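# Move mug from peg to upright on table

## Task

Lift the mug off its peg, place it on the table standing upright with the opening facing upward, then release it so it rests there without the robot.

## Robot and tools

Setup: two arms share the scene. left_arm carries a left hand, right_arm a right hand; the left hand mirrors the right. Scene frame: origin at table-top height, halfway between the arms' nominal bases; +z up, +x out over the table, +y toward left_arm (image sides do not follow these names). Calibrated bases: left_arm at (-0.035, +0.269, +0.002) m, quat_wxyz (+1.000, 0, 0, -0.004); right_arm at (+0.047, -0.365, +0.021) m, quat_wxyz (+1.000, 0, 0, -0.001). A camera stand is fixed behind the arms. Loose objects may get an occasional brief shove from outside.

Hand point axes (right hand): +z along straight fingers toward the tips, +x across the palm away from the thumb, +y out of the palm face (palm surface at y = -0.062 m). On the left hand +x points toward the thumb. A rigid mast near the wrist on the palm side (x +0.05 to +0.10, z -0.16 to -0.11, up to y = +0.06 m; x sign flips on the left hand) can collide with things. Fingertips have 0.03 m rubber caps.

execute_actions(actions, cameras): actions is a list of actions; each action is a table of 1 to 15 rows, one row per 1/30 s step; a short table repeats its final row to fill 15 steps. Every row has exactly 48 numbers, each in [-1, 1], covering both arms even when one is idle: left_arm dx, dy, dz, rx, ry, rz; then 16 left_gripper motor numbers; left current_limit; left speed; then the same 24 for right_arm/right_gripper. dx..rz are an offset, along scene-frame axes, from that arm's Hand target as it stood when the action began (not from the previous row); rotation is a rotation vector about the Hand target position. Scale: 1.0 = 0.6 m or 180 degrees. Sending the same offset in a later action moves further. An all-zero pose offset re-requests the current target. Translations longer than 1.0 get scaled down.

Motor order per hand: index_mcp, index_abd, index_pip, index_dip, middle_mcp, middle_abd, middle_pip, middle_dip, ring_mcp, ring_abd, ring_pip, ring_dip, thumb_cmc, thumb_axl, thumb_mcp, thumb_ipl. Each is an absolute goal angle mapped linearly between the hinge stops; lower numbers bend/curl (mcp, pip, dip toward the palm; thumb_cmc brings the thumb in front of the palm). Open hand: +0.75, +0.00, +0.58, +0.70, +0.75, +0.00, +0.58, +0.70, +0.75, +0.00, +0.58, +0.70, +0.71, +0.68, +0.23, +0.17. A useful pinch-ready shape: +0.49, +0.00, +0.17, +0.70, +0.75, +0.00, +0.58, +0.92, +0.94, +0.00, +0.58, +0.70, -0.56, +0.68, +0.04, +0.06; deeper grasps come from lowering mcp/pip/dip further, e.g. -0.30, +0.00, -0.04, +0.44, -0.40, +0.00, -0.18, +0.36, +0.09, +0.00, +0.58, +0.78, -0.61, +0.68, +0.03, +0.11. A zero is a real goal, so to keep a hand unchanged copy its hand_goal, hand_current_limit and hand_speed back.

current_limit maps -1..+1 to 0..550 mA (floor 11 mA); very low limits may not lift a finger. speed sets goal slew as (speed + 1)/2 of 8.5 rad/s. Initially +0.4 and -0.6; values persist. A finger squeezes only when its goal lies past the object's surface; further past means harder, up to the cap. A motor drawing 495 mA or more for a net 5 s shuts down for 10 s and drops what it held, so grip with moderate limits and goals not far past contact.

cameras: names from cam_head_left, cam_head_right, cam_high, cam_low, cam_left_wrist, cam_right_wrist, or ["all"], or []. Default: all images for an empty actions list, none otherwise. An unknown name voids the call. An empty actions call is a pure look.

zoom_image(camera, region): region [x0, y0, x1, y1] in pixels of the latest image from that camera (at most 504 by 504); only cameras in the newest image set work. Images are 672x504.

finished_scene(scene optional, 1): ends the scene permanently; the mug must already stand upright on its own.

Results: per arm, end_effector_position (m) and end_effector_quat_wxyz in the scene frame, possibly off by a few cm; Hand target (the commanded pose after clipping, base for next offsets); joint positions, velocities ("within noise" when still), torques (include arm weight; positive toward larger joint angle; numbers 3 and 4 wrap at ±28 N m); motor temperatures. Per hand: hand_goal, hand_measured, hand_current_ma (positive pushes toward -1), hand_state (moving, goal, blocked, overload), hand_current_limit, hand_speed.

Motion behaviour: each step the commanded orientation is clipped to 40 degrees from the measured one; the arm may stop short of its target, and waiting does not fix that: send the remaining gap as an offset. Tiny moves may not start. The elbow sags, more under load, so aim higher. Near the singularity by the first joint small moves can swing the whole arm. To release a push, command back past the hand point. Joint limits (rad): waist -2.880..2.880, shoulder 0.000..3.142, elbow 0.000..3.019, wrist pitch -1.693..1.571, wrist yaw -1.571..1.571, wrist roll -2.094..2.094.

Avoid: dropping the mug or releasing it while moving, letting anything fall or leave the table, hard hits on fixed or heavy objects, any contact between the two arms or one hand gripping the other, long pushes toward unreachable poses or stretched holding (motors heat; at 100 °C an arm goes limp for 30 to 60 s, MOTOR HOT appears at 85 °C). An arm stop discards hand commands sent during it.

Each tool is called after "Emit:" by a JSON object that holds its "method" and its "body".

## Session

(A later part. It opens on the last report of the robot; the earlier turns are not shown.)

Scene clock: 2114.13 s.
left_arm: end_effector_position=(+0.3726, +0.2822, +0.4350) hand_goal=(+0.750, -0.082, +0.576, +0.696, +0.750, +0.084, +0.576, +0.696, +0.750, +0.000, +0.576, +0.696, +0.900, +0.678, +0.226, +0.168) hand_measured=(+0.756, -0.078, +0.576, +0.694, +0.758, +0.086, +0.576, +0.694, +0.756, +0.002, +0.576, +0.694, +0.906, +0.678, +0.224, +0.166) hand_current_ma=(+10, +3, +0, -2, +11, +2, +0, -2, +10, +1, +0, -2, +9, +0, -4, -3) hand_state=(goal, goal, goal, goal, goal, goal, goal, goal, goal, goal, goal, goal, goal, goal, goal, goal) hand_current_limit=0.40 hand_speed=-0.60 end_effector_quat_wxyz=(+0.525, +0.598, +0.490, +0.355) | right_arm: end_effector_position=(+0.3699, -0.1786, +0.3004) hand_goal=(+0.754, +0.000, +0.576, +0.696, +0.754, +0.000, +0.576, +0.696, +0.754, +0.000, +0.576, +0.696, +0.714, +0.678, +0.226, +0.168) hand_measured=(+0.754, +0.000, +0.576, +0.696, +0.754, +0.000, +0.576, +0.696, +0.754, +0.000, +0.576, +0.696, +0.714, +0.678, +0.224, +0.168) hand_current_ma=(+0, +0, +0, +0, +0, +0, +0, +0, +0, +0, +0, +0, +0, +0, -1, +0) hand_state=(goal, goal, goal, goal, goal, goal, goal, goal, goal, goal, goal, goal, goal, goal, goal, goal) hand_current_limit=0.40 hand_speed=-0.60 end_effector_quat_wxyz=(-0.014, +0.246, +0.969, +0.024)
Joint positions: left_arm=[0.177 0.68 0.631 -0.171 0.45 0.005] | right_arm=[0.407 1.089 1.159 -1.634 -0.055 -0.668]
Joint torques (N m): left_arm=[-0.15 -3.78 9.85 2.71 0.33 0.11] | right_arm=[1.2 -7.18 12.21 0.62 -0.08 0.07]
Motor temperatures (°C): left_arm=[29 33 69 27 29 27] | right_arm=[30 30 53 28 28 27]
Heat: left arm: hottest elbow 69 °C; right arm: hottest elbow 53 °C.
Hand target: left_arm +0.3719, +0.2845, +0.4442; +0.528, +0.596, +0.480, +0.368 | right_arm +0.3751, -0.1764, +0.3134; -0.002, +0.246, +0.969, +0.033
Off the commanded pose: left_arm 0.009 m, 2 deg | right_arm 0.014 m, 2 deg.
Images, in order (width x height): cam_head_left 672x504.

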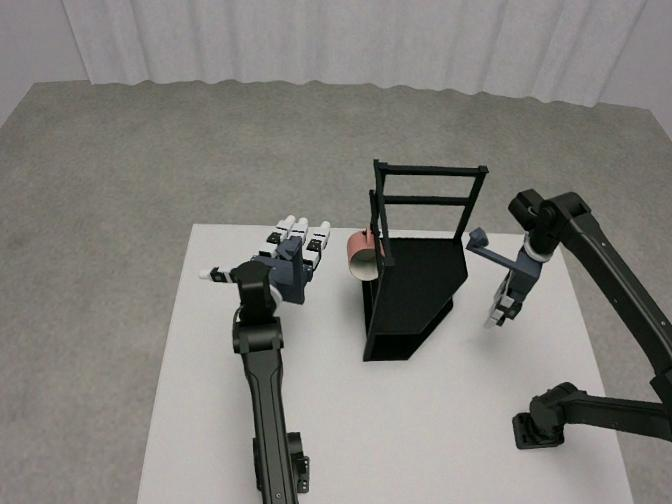

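Emit:
{"method": "execute_actions", "body": {"actions": [[[-0.0388,-0.0593,-0.0195,0.1135,-0.0244,-0.0386,0.95,-0.083,0.576,0.696,0.95,0.083,0.576,0.696,0.95,0,0.576,0.696,0.95,0.678,0.226,0.168,0.4,-0.6,0,0,0,0,0,0,0.754,0,0.576,0.696,0.754,0,0.576,0.696,0.754,0,0.576,0.696,0.714,0.678,0.226,0.168,0.4,-0.6]],[[-0.0388,-0.0593,-0.0195,0.1135,-0.0244,-0.0386,0.95,-0.083,0.576,0.696,0.95,0.083,0.576,0.696,0.95,0,0.576,0.696,0.95,0.678,0.226,0.168,0.4,-0.6,0,0,0,0,0,0,0.754,0,0.576,0.696,0.754,0,0.576,0.696,0.754,0,0.576,0.696,0.714,0.678,0.226,0.168,0.4,-0.6]],[[-0.0725,-0.0533,-0.0469,0.0926,-0.0393,-0.0725,0.95,-0.083,0.576,0.696,0.95,0.083,0.576,0.696,0.95,0,0.576,0.696,0.95,0.678,0.226,0.168,0.4,-0.6,0,0,0,0,0,0,0.754,0,0.576,0.696,0.754,0,0.576,0.696,0.754,0,0.576,0.696,0.714,0.678,0.226,0.168,0.4,-0.6]],[[-0.0725,-0.0533,-0.0469,0.0926,-0.0393,-0.0725,0.95,-0.083,0.576,0.696,0.95,0.083,0.576,0.696,0.95,0,0.576,0.696,0.95,0.678,0.226,0.168,0.4,-0.6,0,0,0,0,0,0,0.754,0,0.576,0.696,0.754,0,0.576,0.696,0.754,0,0.576,0.696,0.714,0.678,0.226,0.168,0.4,-0.6]]], "cameras": ["all"]}}

Emit:
{"method": "zoom_image", "body": {"camera": "cam_head_left", "region": [250, 210, 410, 330]}}

Emit:
{"method": "zoom_image", "body": {"camera": "cam_low", "region": [300, 150, 420, 270]}}

Emit:
{"method": "zoom_image", "body": {"camera": "cam_head_right", "region": [250, 210, 410, 330]}}

Scene clock: 2137.13 s.
left_arm: end_effector_position=(+0.2358, +0.1504, +0.3390) hand_goal=(+0.950, -0.082, +0.576, +0.696, +0.950, +0.084, +0.576, +0.696, +0.950, +0.000, +0.576, +0.696, +0.950, +0.678, +0.226, +0.168) hand_measured=(+0.956, -0.082, +0.576, +0.694, +0.956, +0.082, +0.576, +0.694, +0.956, -0.002, +0.576, +0.694, +0.960, +0.678, +0.224, +0.166) hand_current_ma=(+7, +0, +0, -2, +9, -1, +0, -2, +7, -1, +0, -2, +13, +0, -4, -3) hand_state=(goal, goal, goal, goal, goal, goal, goal, goal, goal, goal, goal, goal, goal, goal, goal, goal) hand_current_limit=0.40 hand_speed=-0.60 end_effector_quat_wxyz=(+0.262, +0.805, -0.145, +0.513) | right_arm: end_effector_position=(+0.3699, -0.1786, +0.3004) hand_goal=(+0.754, +0.000, +0.576, +0.696, +0.754, +0.000, +0.576, +0.696, +0.754, +0.000, +0.576, +0.696, +0.714, +0.678, +0.226, +0.168) hand_measured=(+0.754, +0.000, +0.576, +0.696, +0.754, +0.000, +0.576, +0.696, +0.754, +0.000, +0.576, +0.696, +0.714, +0.678, +0.224, +0.168) hand_current_ma=(+0, +0, +0, +0, +0, +0, +0, +0, +0, +0, +0, +0, +0, +0, -1, +0) hand_state=(goal, goal, goal, goal, goal, goal, goal, goal, goal, goal, goal, goal, goal, goal, goal, goal) hand_current_limit=0.40 hand_speed=-0.60 end_effector_quat_wxyz=(-0.014, +0.246, +0.969, +0.024)
Joint positions: left_arm=[0.285 0.553 0.562 -0.547 0.853 1.701] | right_arm=[0.407 1.089 1.159 -1.634 -0.055 -0.668]
Joint torques (N m): left_arm=[-0.97 -1.38 14 1.13 0.59 0.02] | right_arm=[0.91 -7.06 12.49 0.87 -0.03 0.06]
Motor temperatures (°C): left_arm=[29 33 68 28 29 27] | right_arm=[30 30 53 28 28 27]
Heat: left arm: hottest elbow 68 °C; right arm: hottest elbow 53 °C.
Hand target: left_arm +0.2384, +0.1494, +0.3644; +0.251, +0.798, -0.160, +0.524 | right_arm +0.3751, -0.1764, +0.3134; -0.002, +0.246, +0.969, +0.033
Off the commanded pose: left_arm 0.026 m, 3 deg | right_arm 0.014 m, 2 deg.

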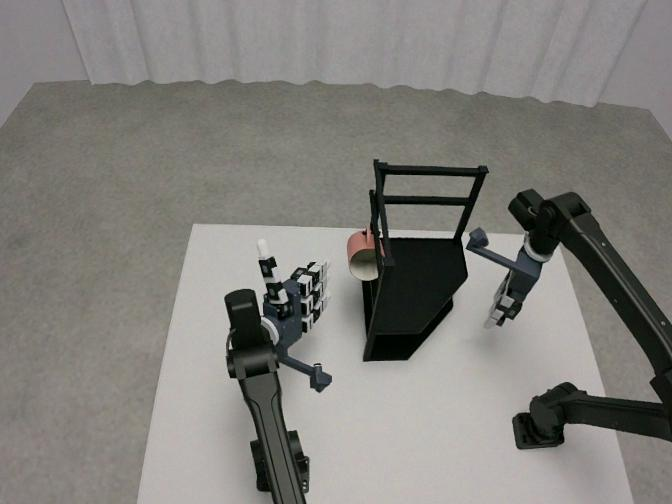

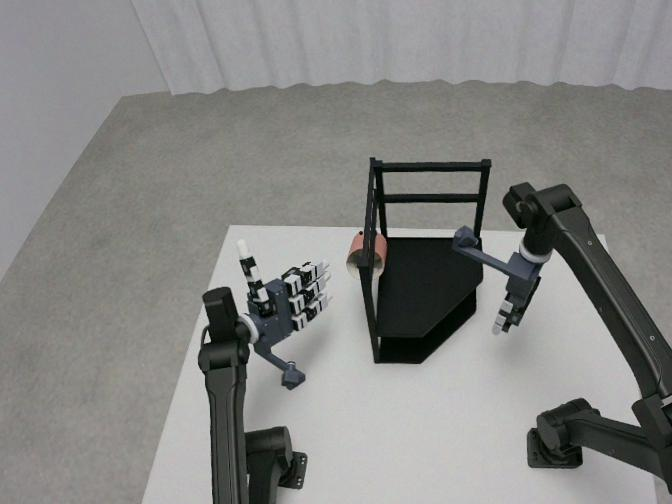

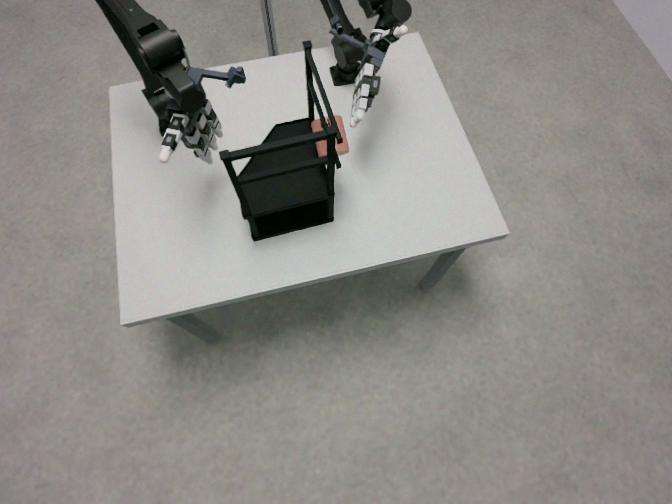

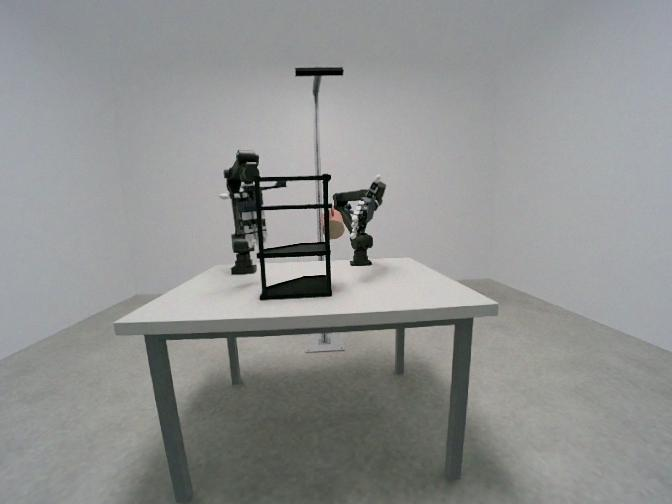

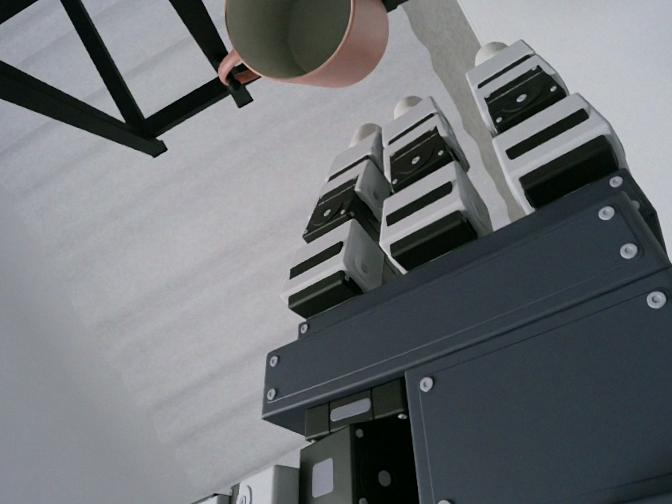

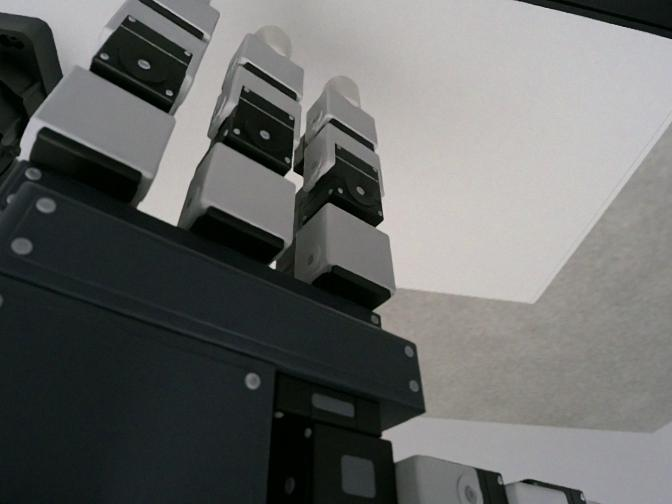

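Scaled by 3.150 from the camera's 672x504 image, which has a finer 960x720 frame.

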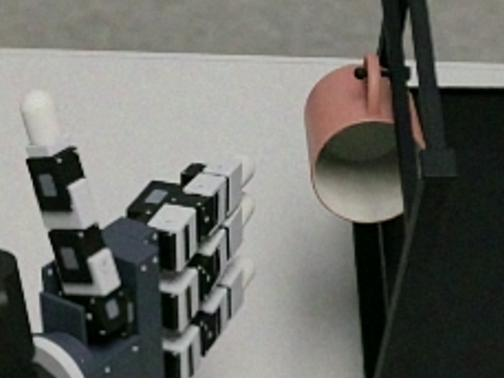

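Scaled by 4.200 from the camera's 672x504 image, which has a finer 960x720 frame.

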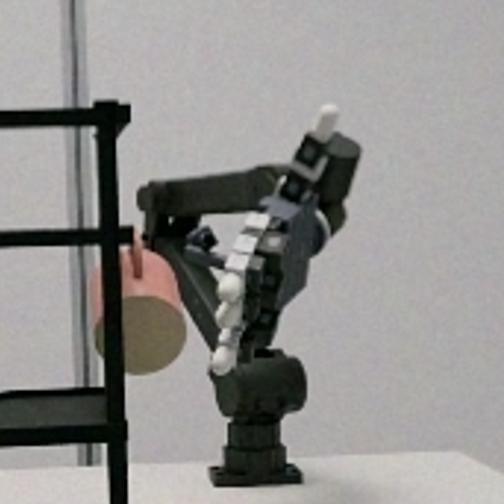

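Scaled by 3.150 from the camera's 672x504 image, which has a finer 960x720 frame.

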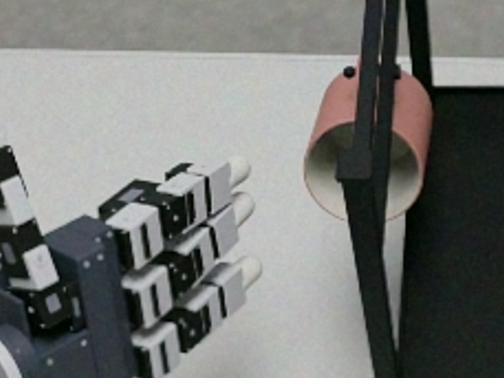

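Emit:
{"method": "execute_actions", "body": {"actions": [[[-0.05,0,0.025,0,0,0,0.95,-0.083,0.576,0.696,0.95,0.083,0.576,0.696,0.95,-0.04,0.576,0.696,0.95,0.678,0.226,0.168,0.4,-0.6,0,0,0,0,0,0,0.754,0,0.576,0.696,0.754,0,0.576,0.696,0.754,0,0.576,0.696,0.714,0.678,0.226,0.168,0.4,-0.6]],[[0,-0.05,0,0,0,0,0.95,-0.083,0.576,0.696,0.95,0.083,0.576,0.696,0.95,-0.04,0.576,0.696,0.95,0.678,0.226,0.168,0.4,-0.6,0,0,0,0,0,0,0.754,0,0.576,0.696,0.754,0,0.576,0.696,0.754,0,0.576,0.696,0.714,0.678,0.226,0.168,0.4,-0.6]],[[0,-0.033,0,0,0,0,0.95,-0.083,0.576,0.696,0.95,0.083,0.576,0.696,0.95,-0.04,0.576,0.696,0.95,0.678,0.226,0.168,0.4,-0.6,0,0,0,0,0,0,0.754,0,0.576,0.696,0.754,0,0.576,0.696,0.754,0,0.576,0.696,0.714,0.678,0.226,0.168,0.4,-0.6]]], "cameras": ["cam_head_left", "cam_head_right", "cam_low", "cam_left_wrist"]}}

Emit:
{"method": "zoom_image", "body": {"camera": "cam_head_left", "region": [280, 210, 400, 310]}}

Emit:
{"method": "zoom_image", "body": {"camera": "cam_low", "region": [300, 170, 380, 250]}}

Emit:
{"method": "zoom_image", "body": {"camera": "cam_head_right", "region": [280, 210, 400, 310]}}

Scene clock: 2213.53 s.
left_arm: end_effector_position=(+0.2082, +0.1017, +0.3613) hand_goal=(+0.950, -0.082, +0.576, +0.696, +0.950, +0.084, +0.576, +0.696, +0.950, -0.040, +0.576, +0.696, +0.950, +0.678, +0.226, +0.168) hand_measured=(+0.952, -0.082, +0.576, +0.694, +0.952, +0.082, +0.576, +0.694, +0.952, -0.042, +0.576, +0.694, +0.960, +0.678, +0.224, +0.166) hand_current_ma=(+2, -1, +0, -2, +2, -1, +0, -2, +2, -1, +0, -2, +13, +0, -4, -3) hand_state=(goal, goal, goal, goal, goal, goal, goal, goal, goal, goal, goal, goal, goal, goal, goal, goal) hand_current_limit=0.40 hand_speed=-0.60 end_effector_quat_wxyz=(+0.253, +0.811, -0.154, +0.505) | right_arm: end_effector_position=(+0.3699, -0.1786, +0.3004) hand_goal=(+0.754, +0.000, +0.576, +0.696, +0.754, +0.000, +0.576, +0.696, +0.754, +0.000, +0.576, +0.696, +0.714, +0.678, +0.226, +0.168) hand_measured=(+0.754, +0.000, +0.576, +0.696, +0.754, +0.000, +0.576, +0.696, +0.754, +0.000, +0.576, +0.696, +0.714, +0.678, +0.224, +0.168) hand_current_ma=(+0, +0, +0, +0, +0, +0, +0, +0, +0, +0, +0, +0, +0, +0, -1, +0) hand_state=(goal, goal, goal, goal, goal, goal, goal, goal, goal, goal, goal, goal, goal, goal, goal, goal) hand_current_limit=0.40 hand_speed=-0.60 end_effector_quat_wxyz=(-0.014, +0.246, +0.969, +0.024)
Joint positions: left_arm=[0.015 0.426 0.596 -0.627 0.608 1.569] | right_arm=[0.407 1.089 1.159 -1.634 -0.055 -0.668]
Joint torques (N m): left_arm=[-1.38 -0.97 11.36 2.58 0.34 -0.07] | right_arm=[0.73 -7 12.11 0.72 -0.04 0.09]
Motor temperatures (°C): left_arm=[29 32 83 27 29 27] | right_arm=[30 30 53 28 28 27]
Heat: left arm: hottest elbow 83 °C; right arm: hottest elbow 53 °C.
Hand target: left_arm +0.2083, +0.0995, +0.3794; +0.252, +0.798, -0.161, +0.524 | right_arm +0.3751, -0.1764, +0.3134; -0.002, +0.246, +0.969, +0.033
Off the commanded pose: left_arm 0.018 m, 3 deg | right_arm 0.014 m, 2 deg.
Images, in order (width x height): cam_head_left 672x504, cam_head_right 672x504, cam_low 672x504, cam_left_wrist 672x504.

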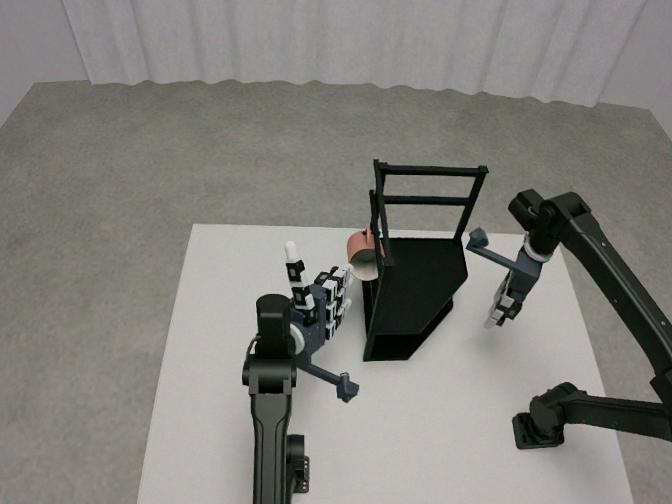

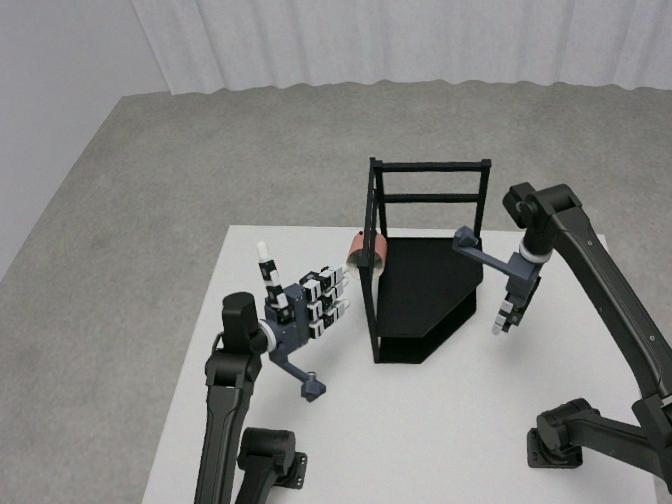

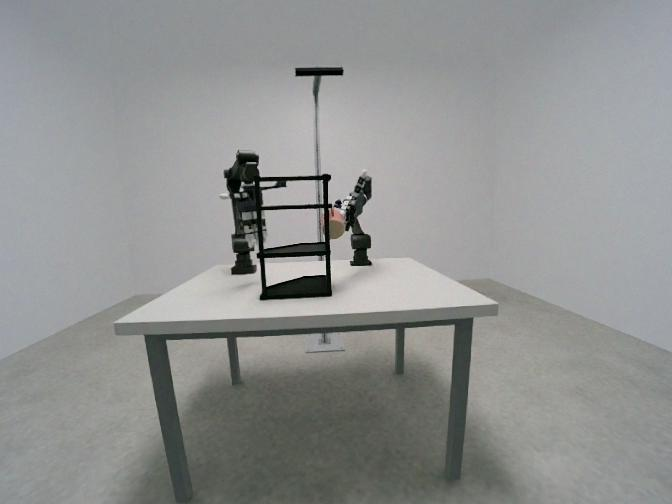

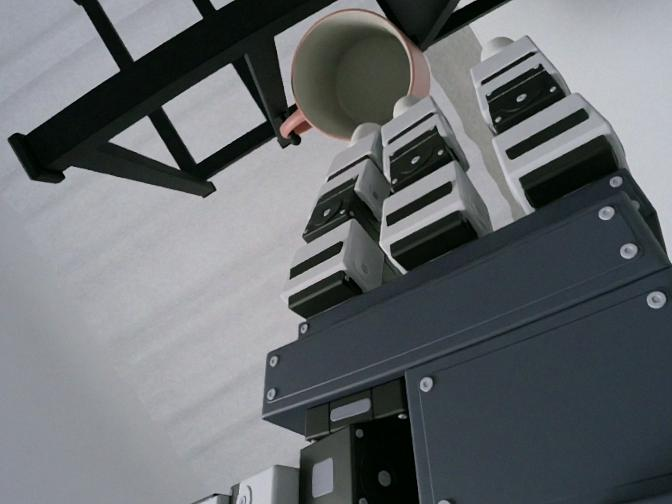

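Scaled by 4.200 from the camera's 672x504 image, which has a finer 960x720 frame.

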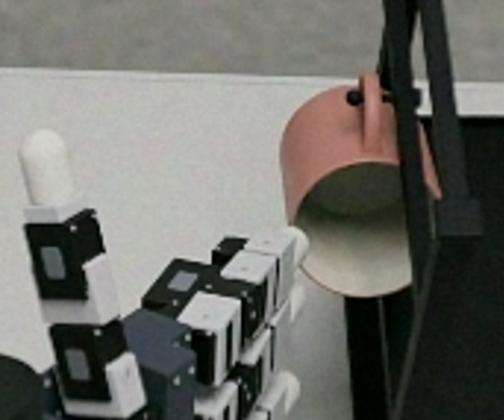

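Scaled by 6.300 from the camera's 672x504 image, which has a finer 960x720 frame.

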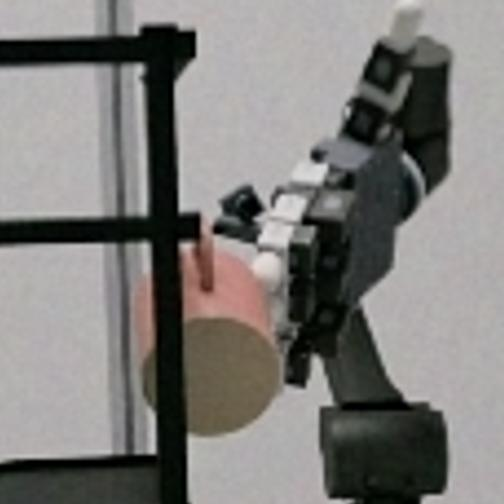

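Scaled by 4.200 from the camera's 672x504 image, which has a finer 960x720 frame.

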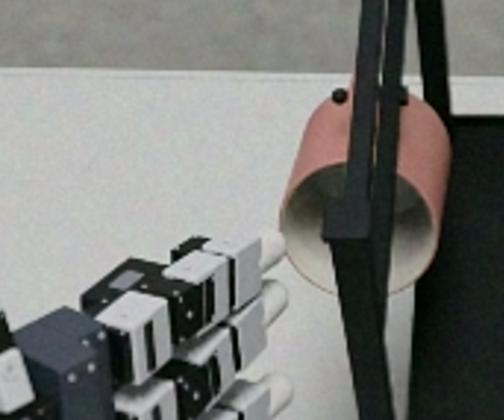

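Emit:
{"method": "execute_actions", "body": {"actions": [[[-0.0333,0.1167,0,0,0,0,0.95,-0.083,0.576,0.696,0.95,0.083,0.576,0.696,0.95,-0.04,0.576,0.696,0.95,0.678,0.226,0.168,0.4,-0.6,0,0,0,0,0,0,0.754,0,0.576,0.696,0.754,0,0.576,0.696,0.754,0,0.576,0.696,0.714,0.678,0.226,0.168,0.4,-0.6]],[[0.0833,0.0833,-0.05,0.0133,-0.06,0.0686,0.95,-0.083,0.576,0.696,0.95,0.083,0.576,0.696,0.95,-0.04,0.576,0.696,0.95,0.678,0.226,0.168,0.4,-0.6,0,0,0,0,0,0,0.754,0,0.576,0.696,0.754,0,0.576,0.696,0.754,0,0.576,0.696,0.714,0.678,0.226,0.168,0.4,-0.6]],[[0.1333,0.05,-0.0833,0.0133,-0.06,0.0686,0.95,-0.083,0.576,0.696,0.95,0.083,0.576,0.696,0.95,-0.04,0.576,0.696,0.95,0.678,0.226,0.168,0.4,-0.6,0,0,0,0,0,0,0.754,0,0.576,0.696,0.754,0,0.576,0.696,0.754,0,0.576,0.696,0.714,0.678,0.226,0.168,0.4,-0.6]],[[0.15,0,-0.0833,0,0,0,0.95,-0.083,0.576,0.696,0.95,0.083,0.576,0.696,0.95,-0.04,0.576,0.696,0.95,0.678,0.226,0.168,0.4,-0.6,0,0,0,0,0,0,0.754,0,0.576,0.696,0.754,0,0.576,0.696,0.754,0,0.576,0.696,0.714,0.678,0.226,0.168,0.4,-0.6]],[[0.1333,0,-0.0833,0,0,0,0.95,-0.083,0.576,0.696,0.95,0.083,0.576,0.696,0.95,-0.04,0.576,0.696,0.95,0.678,0.226,0.168,0.4,-0.6,0,0,0,0,0,0,0.754,0,0.576,0.696,0.754,0,0.576,0.696,0.754,0,0.576,0.696,0.714,0.678,0.226,0.168,0.4,-0.6]]], "cameras": []}}

Scene clock: 2306.73 s.
left_arm: end_effector_position=(+0.4762, +0.2495, +0.1822) hand_goal=(+0.950, -0.082, +0.576, +0.696, +0.950, +0.084, +0.576, +0.696, +0.950, -0.040, +0.576, +0.696, +0.950, +0.678, +0.226, +0.168) hand_measured=(+0.950, -0.084, +0.576, +0.694, +0.950, +0.082, +0.576, +0.694, +0.950, -0.042, +0.576, +0.694, +0.956, +0.678, +0.224, +0.166) hand_current_ma=(+0, -2, +0, -2, +0, -2, +0, -2, +0, -2, +0, -2, +7, +0, -1, -2) hand_state=(goal, goal, goal, goal, goal, goal, goal, goal, goal, goal, goal, goal, goal, goal, goal, goal) hand_current_limit=0.40 hand_speed=-0.60 end_effector_quat_wxyz=(+0.069, +0.730, -0.047, +0.678) | right_arm: end_effector_position=(+0.3699, -0.1786, +0.3004) hand_goal=(+0.754, +0.000, +0.576, +0.696, +0.754, +0.000, +0.576, +0.696, +0.754, +0.000, +0.576, +0.696, +0.714, +0.678, +0.226, +0.168) hand_measured=(+0.754, +0.000, +0.576, +0.696, +0.754, +0.000, +0.576, +0.696, +0.754, +0.000, +0.576, +0.696, +0.714, +0.678, +0.224, +0.168) hand_current_ma=(+0, +0, +0, +0, +0, +0, +0, +0, +0, +0, +0, +0, +0, +0, -1, +0) hand_state=(goal, goal, goal, goal, goal, goal, goal, goal, goal, goal, goal, goal, goal, goal, goal, goal) hand_current_limit=0.40 hand_speed=-0.60 end_effector_quat_wxyz=(-0.014, +0.246, +0.969, +0.024)
Joint positions: left_arm=[0.265 1.61 0.549 0.984 0.423 1.565] | right_arm=[0.407 1.089 1.159 -1.634 -0.055 -0.668]
Joint torques (N m): left_arm=[-1.2 -12.92 7.97 2.78 0.03 -0.09] | right_arm=[1.44 -6.65 12.36 0.5 -0.06 0.08]
Motor temperatures (°C): left_arm=[29 32 74 28 28 26] | right_arm=[30 30 53 28 28 27]
Heat: left arm: hottest elbow 74 °C; right arm: hottest elbow 53 °C.
Hand target: left_arm +0.4883, +0.2495, +0.1995; +0.067, +0.712, -0.053, +0.697 | right_arm +0.3751, -0.1764, +0.3134; -0.002, +0.246, +0.969, +0.033
Off the commanded pose: left_arm 0.021 m, 3 deg | right_arm 0.014 m, 2 deg.
No camera images: "cameras" was empty.

Emit:
{"method": "execute_actions", "body": {"actions": [[[-0.1333,0.005,0.0833,0,0,0,0.95,-0.083,0.576,0.696,0.95,0.083,0.576,0.696,0.95,-0.04,0.576,0.696,0.95,0.678,0.226,0.168,0.4,-0.6,0,0,0,0,0,0,0.754,0,0.576,0.696,0.754,0,0.576,0.696,0.754,0,0.576,0.696,0.714,0.678,0.226,0.168,0.4,-0.6]],[[-0.15,0,0.0833,0,0,0,0.95,-0.083,0.576,0.696,0.95,0.083,0.576,0.696,0.95,-0.04,0.576,0.696,0.95,0.678,0.226,0.168,0.4,-0.6,0,0,0,0,0,0,0.754,0,0.576,0.696,0.754,0,0.576,0.696,0.754,0,0.576,0.696,0.714,0.678,0.226,0.168,0.4,-0.6]],[[-0.1333,-0.05,0.0833,-0.0133,0.06,-0.0686,0.95,-0.083,0.576,0.696,0.95,0.083,0.576,0.696,0.95,-0.04,0.576,0.696,0.95,0.678,0.226,0.168,0.4,-0.6,0,0,0,0,0,0,0.754,0,0.576,0.696,0.754,0,0.576,0.696,0.754,0,0.576,0.696,0.714,0.678,0.226,0.168,0.4,-0.6]],[[-0.0367,-0.0833,0.0633,-0.0133,0.06,-0.0686,0.95,-0.083,0.576,0.696,0.95,0.083,0.576,0.696,0.95,-0.04,0.576,0.696,0.95,0.678,0.226,0.168,0.4,-0.6,0,0,0,0,0,0,0.754,0,0.576,0.696,0.754,0,0.576,0.696,0.754,0,0.576,0.696,0.714,0.678,0.226,0.168,0.4,-0.6]],[[0,-0.1,0,0,0,0,0.95,-0.083,0.576,0.696,0.95,0.083,0.576,0.696,0.95,-0.04,0.576,0.696,0.95,0.678,0.226,0.168,0.4,-0.6,0,0,0,0,0,0,0.754,0,0.576,0.696,0.754,0,0.576,0.696,0.754,0,0.576,0.696,0.714,0.678,0.226,0.168,0.4,-0.6]],[[0,-0.0667,-0.0083,0,0,0,0.95,-0.083,0.576,0.696,0.95,0.083,0.576,0.696,0.95,-0.04,0.576,0.696,0.95,0.678,0.226,0.168,0.4,-0.6,0,0,0,0,0,0,0.754,0,0.576,0.696,0.754,0,0.576,0.696,0.754,0,0.576,0.696,0.714,0.678,0.226,0.168,0.4,-0.6]]], "cameras": ["cam_head_left", "cam_head_right", "cam_low", "cam_left_wrist"]}}

Emit:
{"method": "zoom_image", "body": {"camera": "cam_head_left", "region": [310, 220, 400, 310]}}

Emit:
{"method": "zoom_image", "body": {"camera": "cam_head_right", "region": [310, 220, 400, 310]}}

Emit:
{"method": "zoom_image", "body": {"camera": "cam_low", "region": [310, 180, 370, 240]}}

Scene clock: 2466.83 s.
left_arm: end_effector_position=(+0.2141, +0.0750, +0.3787) hand_goal=(+0.950, -0.082, +0.576, +0.696, +0.950, +0.084, +0.576, +0.696, +0.950, -0.040, +0.576, +0.696, +0.950, +0.678, +0.226, +0.168) hand_measured=(+0.952, -0.084, +0.576, +0.694, +0.952, +0.080, +0.576, +0.694, +0.952, -0.044, +0.576, +0.694, +0.956, +0.678, +0.226, +0.166) hand_current_ma=(+1, -2, +0, -2, +1, -3, +0, -2, +1, -3, +0, -2, +9, +0, -1, -2) hand_state=(goal, goal, goal, goal, goal, goal, goal, goal, goal, goal, goal, goal, goal, goal, goal, goal) hand_current_limit=0.40 hand_speed=-0.60 end_effector_quat_wxyz=(+0.248, +0.803, -0.160, +0.518) | right_arm: end_effector_position=(+0.3699, -0.1786, +0.3004) hand_goal=(+0.754, +0.000, +0.576, +0.696, +0.754, +0.000, +0.576, +0.696, +0.754, +0.000, +0.576, +0.696, +0.714, +0.678, +0.226, +0.168) hand_measured=(+0.754, +0.000, +0.576, +0.696, +0.754, +0.000, +0.576, +0.696, +0.754, +0.000, +0.576, +0.696, +0.714, +0.678, +0.224, +0.168) hand_current_ma=(+0, +0, +0, +0, +0, +0, +0, +0, +0, +0, +0, +0, +0, +0, -1, +0) hand_state=(goal, goal, goal, goal, goal, goal, goal, goal, goal, goal, goal, goal, goal, goal, goal, goal) hand_current_limit=0.40 hand_speed=-0.60 end_effector_quat_wxyz=(-0.014, +0.246, +0.969, +0.024)
Joint positions: left_arm=[-0.158 0.452 0.627 -0.562 0.447 1.494] | right_arm=[0.407 1.089 1.159 -1.634 -0.055 -0.668]
Joint torques (N m): left_arm=[-1.61 -0.03 9.33 2.76 0.2 -0.09] | right_arm=[0.32 -7.59 12.21 0.85 -0.01 0.03]
Motor temperatures (°C): left_arm=[29 34 58 28 27 26] | right_arm=[30 30 53 28 28 27]
Heat: left arm: hottest elbow 58 °C; right arm: hottest elbow 53 °C.
Hand target: left_arm +0.2163, +0.0725, +0.3825; +0.251, +0.798, -0.160, +0.524 | right_arm +0.3751, -0.1764, +0.3134; -0.002, +0.246, +0.969, +0.033
Off the commanded pose: left_arm 0.005 m, 1 deg | right_arm 0.014 m, 2 deg.
Images, in order (width x height): cam_head_left 672x504, cam_head_right 672x504, cam_low 672x504, cam_left_wrist 672x504.

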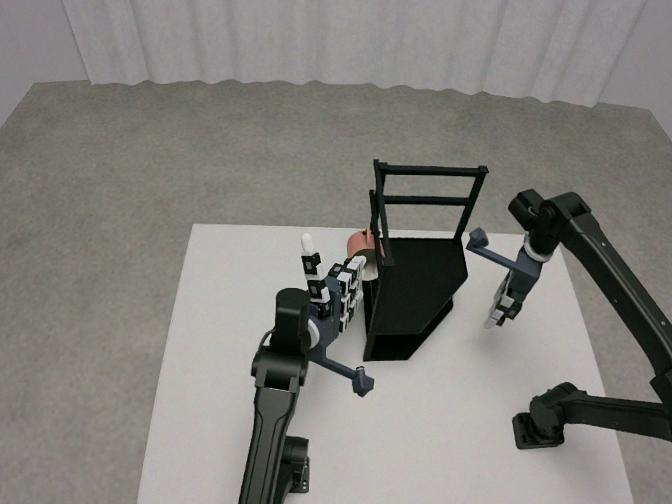

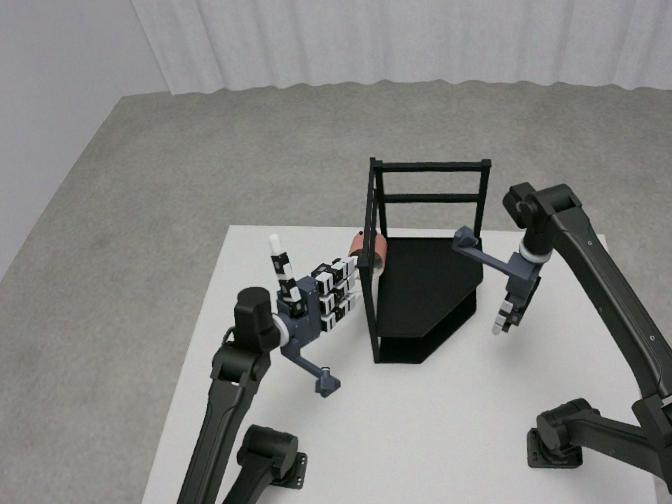

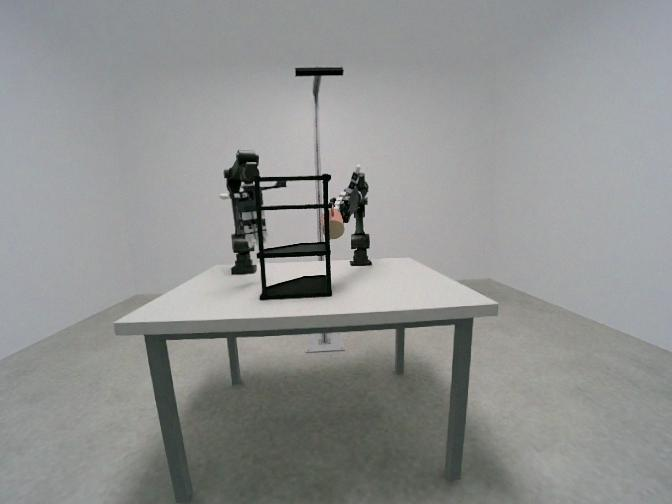

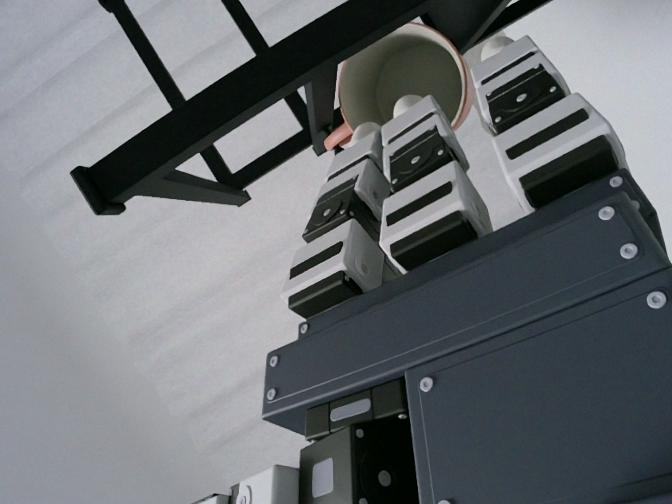

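Scaled by 5.600 from the camera's 672x504 image, which has a finer 960x720 frame.

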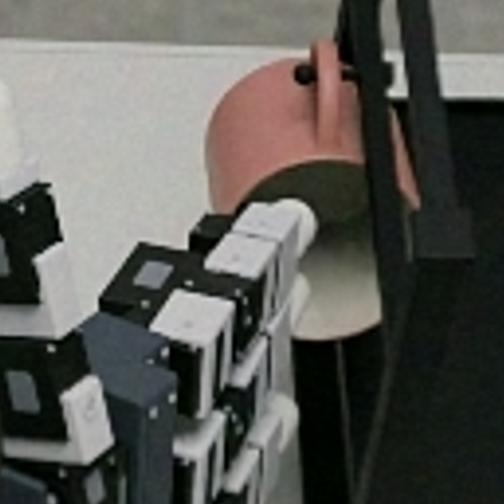

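Scaled by 5.600 from the camera's 672x504 image, which has a finer 960x720 frame.

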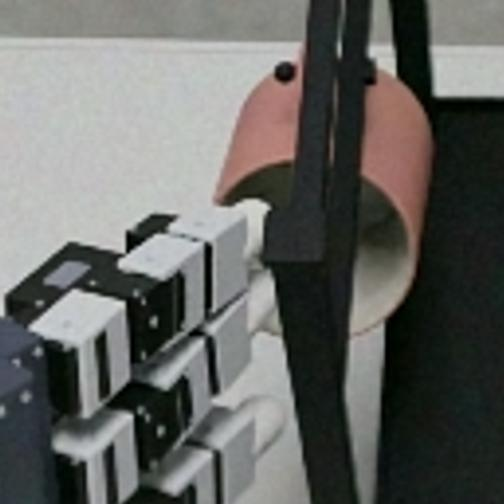

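Scaled by 8.400 from the camera's 672x504 image, which has a finer 960x720 frame.

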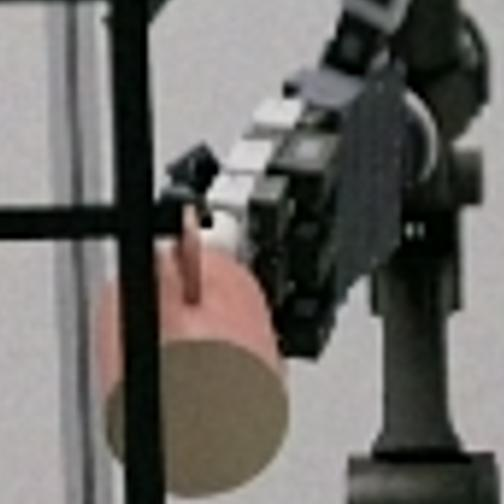

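Emit:
{"method": "execute_actions", "body": {"actions": [[[0,-0.0067,-0.0267,0,0,0,0.95,-0.083,0.576,0.696,0.95,0.083,0.576,0.696,0.95,-0.04,0.576,0.696,0.95,0.678,0.226,0.168,0.4,-0.6,0,0,0,0,0,0,0.754,0,0.576,0.696,0.754,0,0.576,0.696,0.754,0,0.576,0.696,0.714,0.678,0.226,0.168,0.4,-0.6]],[[0.0333,-0.005,-0.0133,0,0,0,0.95,-0.083,0.576,0.696,0.95,0.083,0.576,0.696,0.95,-0.04,0.576,0.696,0.95,0.678,0.226,0.168,0.4,-0.6,0,0,0,0,0,0,0.754,0,0.576,0.696,0.754,0,0.576,0.696,0.754,0,0.576,0.696,0.714,0.678,0.226,0.168,0.4,-0.6]]], "cameras": ["cam_head_left", "cam_head_right", "cam_low", "cam_left_wrist"]}}

Emit:
{"method": "zoom_image", "body": {"camera": "cam_head_left", "region": [310, 220, 400, 310]}}

Emit:
{"method": "zoom_image", "body": {"camera": "cam_head_right", "region": [310, 220, 400, 310]}}

Emit:
{"method": "zoom_image", "body": {"camera": "cam_left_wrist", "region": [220, 0, 560, 255]}}

Scene clock: 2495.47 s.
left_arm: end_effector_position=(+0.2349, +0.0665, +0.3534) hand_goal=(+0.950, -0.082, +0.576, +0.696, +0.950, +0.084, +0.576, +0.696, +0.950, -0.040, +0.576, +0.696, +0.950, +0.678, +0.226, +0.168) hand_measured=(+0.952, -0.084, +0.576, +0.694, +0.952, +0.080, +0.576, +0.694, +0.952, -0.044, +0.576, +0.694, +0.956, +0.678, +0.226, +0.166) hand_current_ma=(+1, -2, +0, -2, +1, -3, +0, -2, +1, -3, +0, -2, +9, +0, -1, -2) hand_state=(goal, goal, goal, goal, goal, goal, goal, goal, goal, goal, goal, goal, goal, goal, goal, goal) hand_current_limit=0.40 hand_speed=-0.60 end_effector_quat_wxyz=(+0.249, +0.804, -0.160, +0.515) | right_arm: end_effector_position=(+0.3699, -0.1786, +0.3004) hand_goal=(+0.754, +0.000, +0.576, +0.696, +0.754, +0.000, +0.576, +0.696, +0.754, +0.000, +0.576, +0.696, +0.714, +0.678, +0.226, +0.168) hand_measured=(+0.754, +0.000, +0.576, +0.696, +0.754, +0.000, +0.576, +0.696, +0.754, +0.000, +0.576, +0.696, +0.714, +0.678, +0.224, +0.168) hand_current_ma=(+0, +0, +0, +0, +0, +0, +0, +0, +0, +0, +0, +0, +0, +0, -1, +0) hand_state=(goal, goal, goal, goal, goal, goal, goal, goal, goal, goal, goal, goal, goal, goal, goal, goal) hand_current_limit=0.40 hand_speed=-0.60 end_effector_quat_wxyz=(-0.014, +0.246, +0.969, +0.024)
Joint positions: left_arm=[-0.184 0.524 0.577 -0.442 0.425 1.484] | right_arm=[0.407 1.089 1.159 -1.634 -0.055 -0.668]
Joint torques (N m): left_arm=[-1.32 -1.96 9.48 2.81 0.33 -0.07] | right_arm=[0.73 -7.06 12.27 0.95 -0.01 0.05]
Motor temperatures (°C): left_arm=[29 34 59 29 27 26] | right_arm=[30 30 54 28 28 27]
Heat: left arm: hottest elbow 59 °C; right arm: hottest elbow 54 °C.
Hand target: left_arm +0.2363, +0.0655, +0.3586; +0.252, +0.798, -0.161, +0.524 | right_arm +0.3751, -0.1764, +0.3134; -0.002, +0.246, +0.969, +0.033
Off the commanded pose: left_arm 0.006 m, 1 deg | right_arm 0.014 m, 2 deg.
Images, in order (width x height): cam_head_left 672x504, cam_head_right 672x504, cam_low 672x504, cam_left_wrist 672x504.

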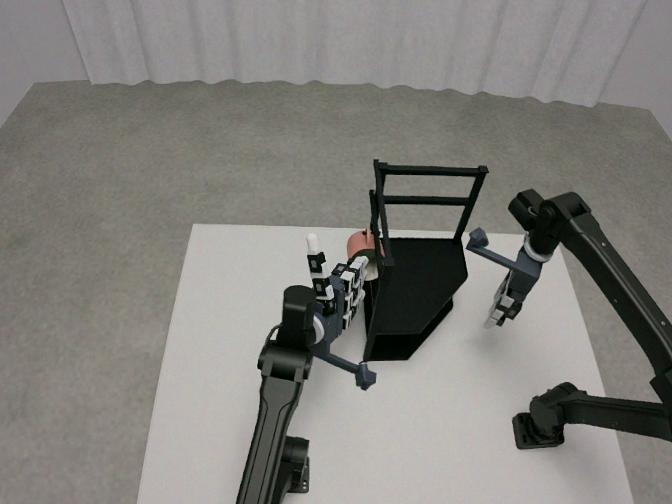

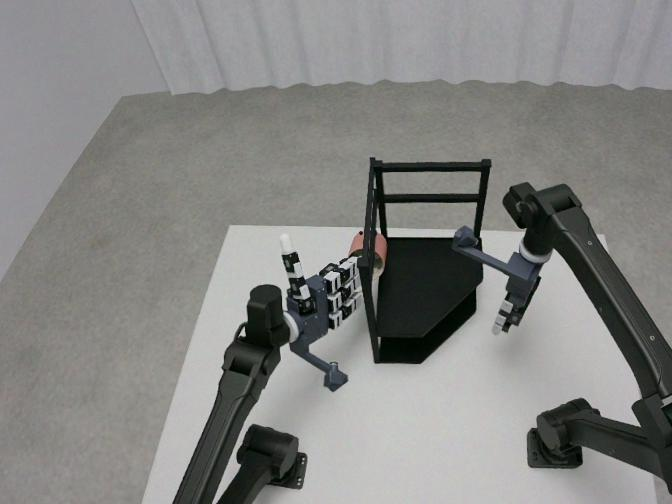

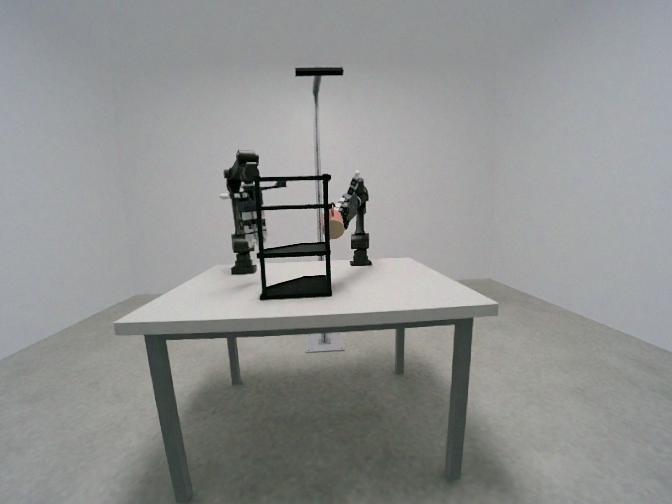

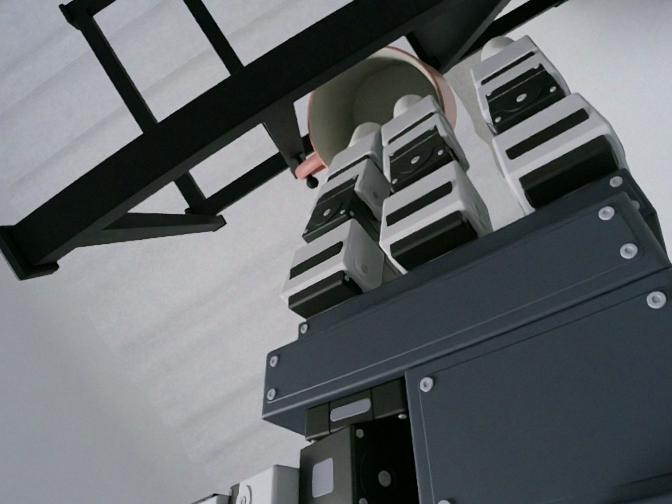

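Scaled by 5.600 from the camera's 672x504 image, which has a finer 960x720 frame.

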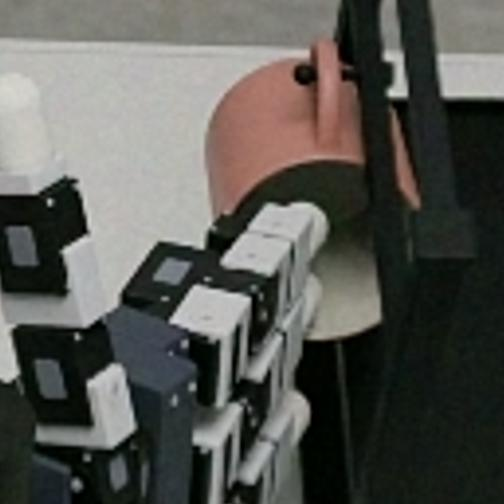

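Scaled by 5.600 from the camera's 672x504 image, which has a finer 960x720 frame.

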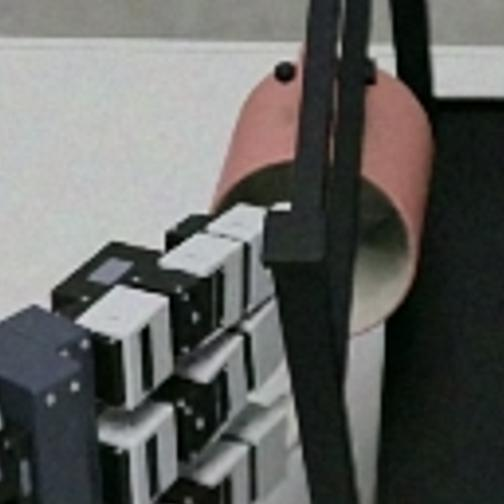

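Scaled by 1.482 from the camera's 672x504 image, which has a finer 960x720 frame.

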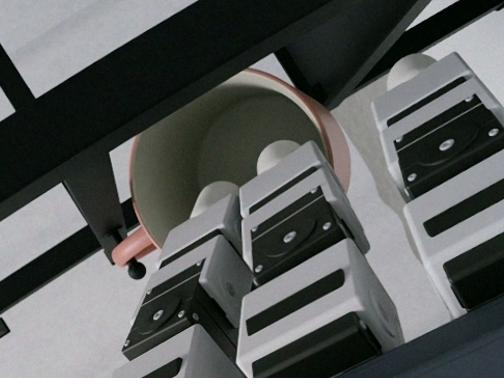

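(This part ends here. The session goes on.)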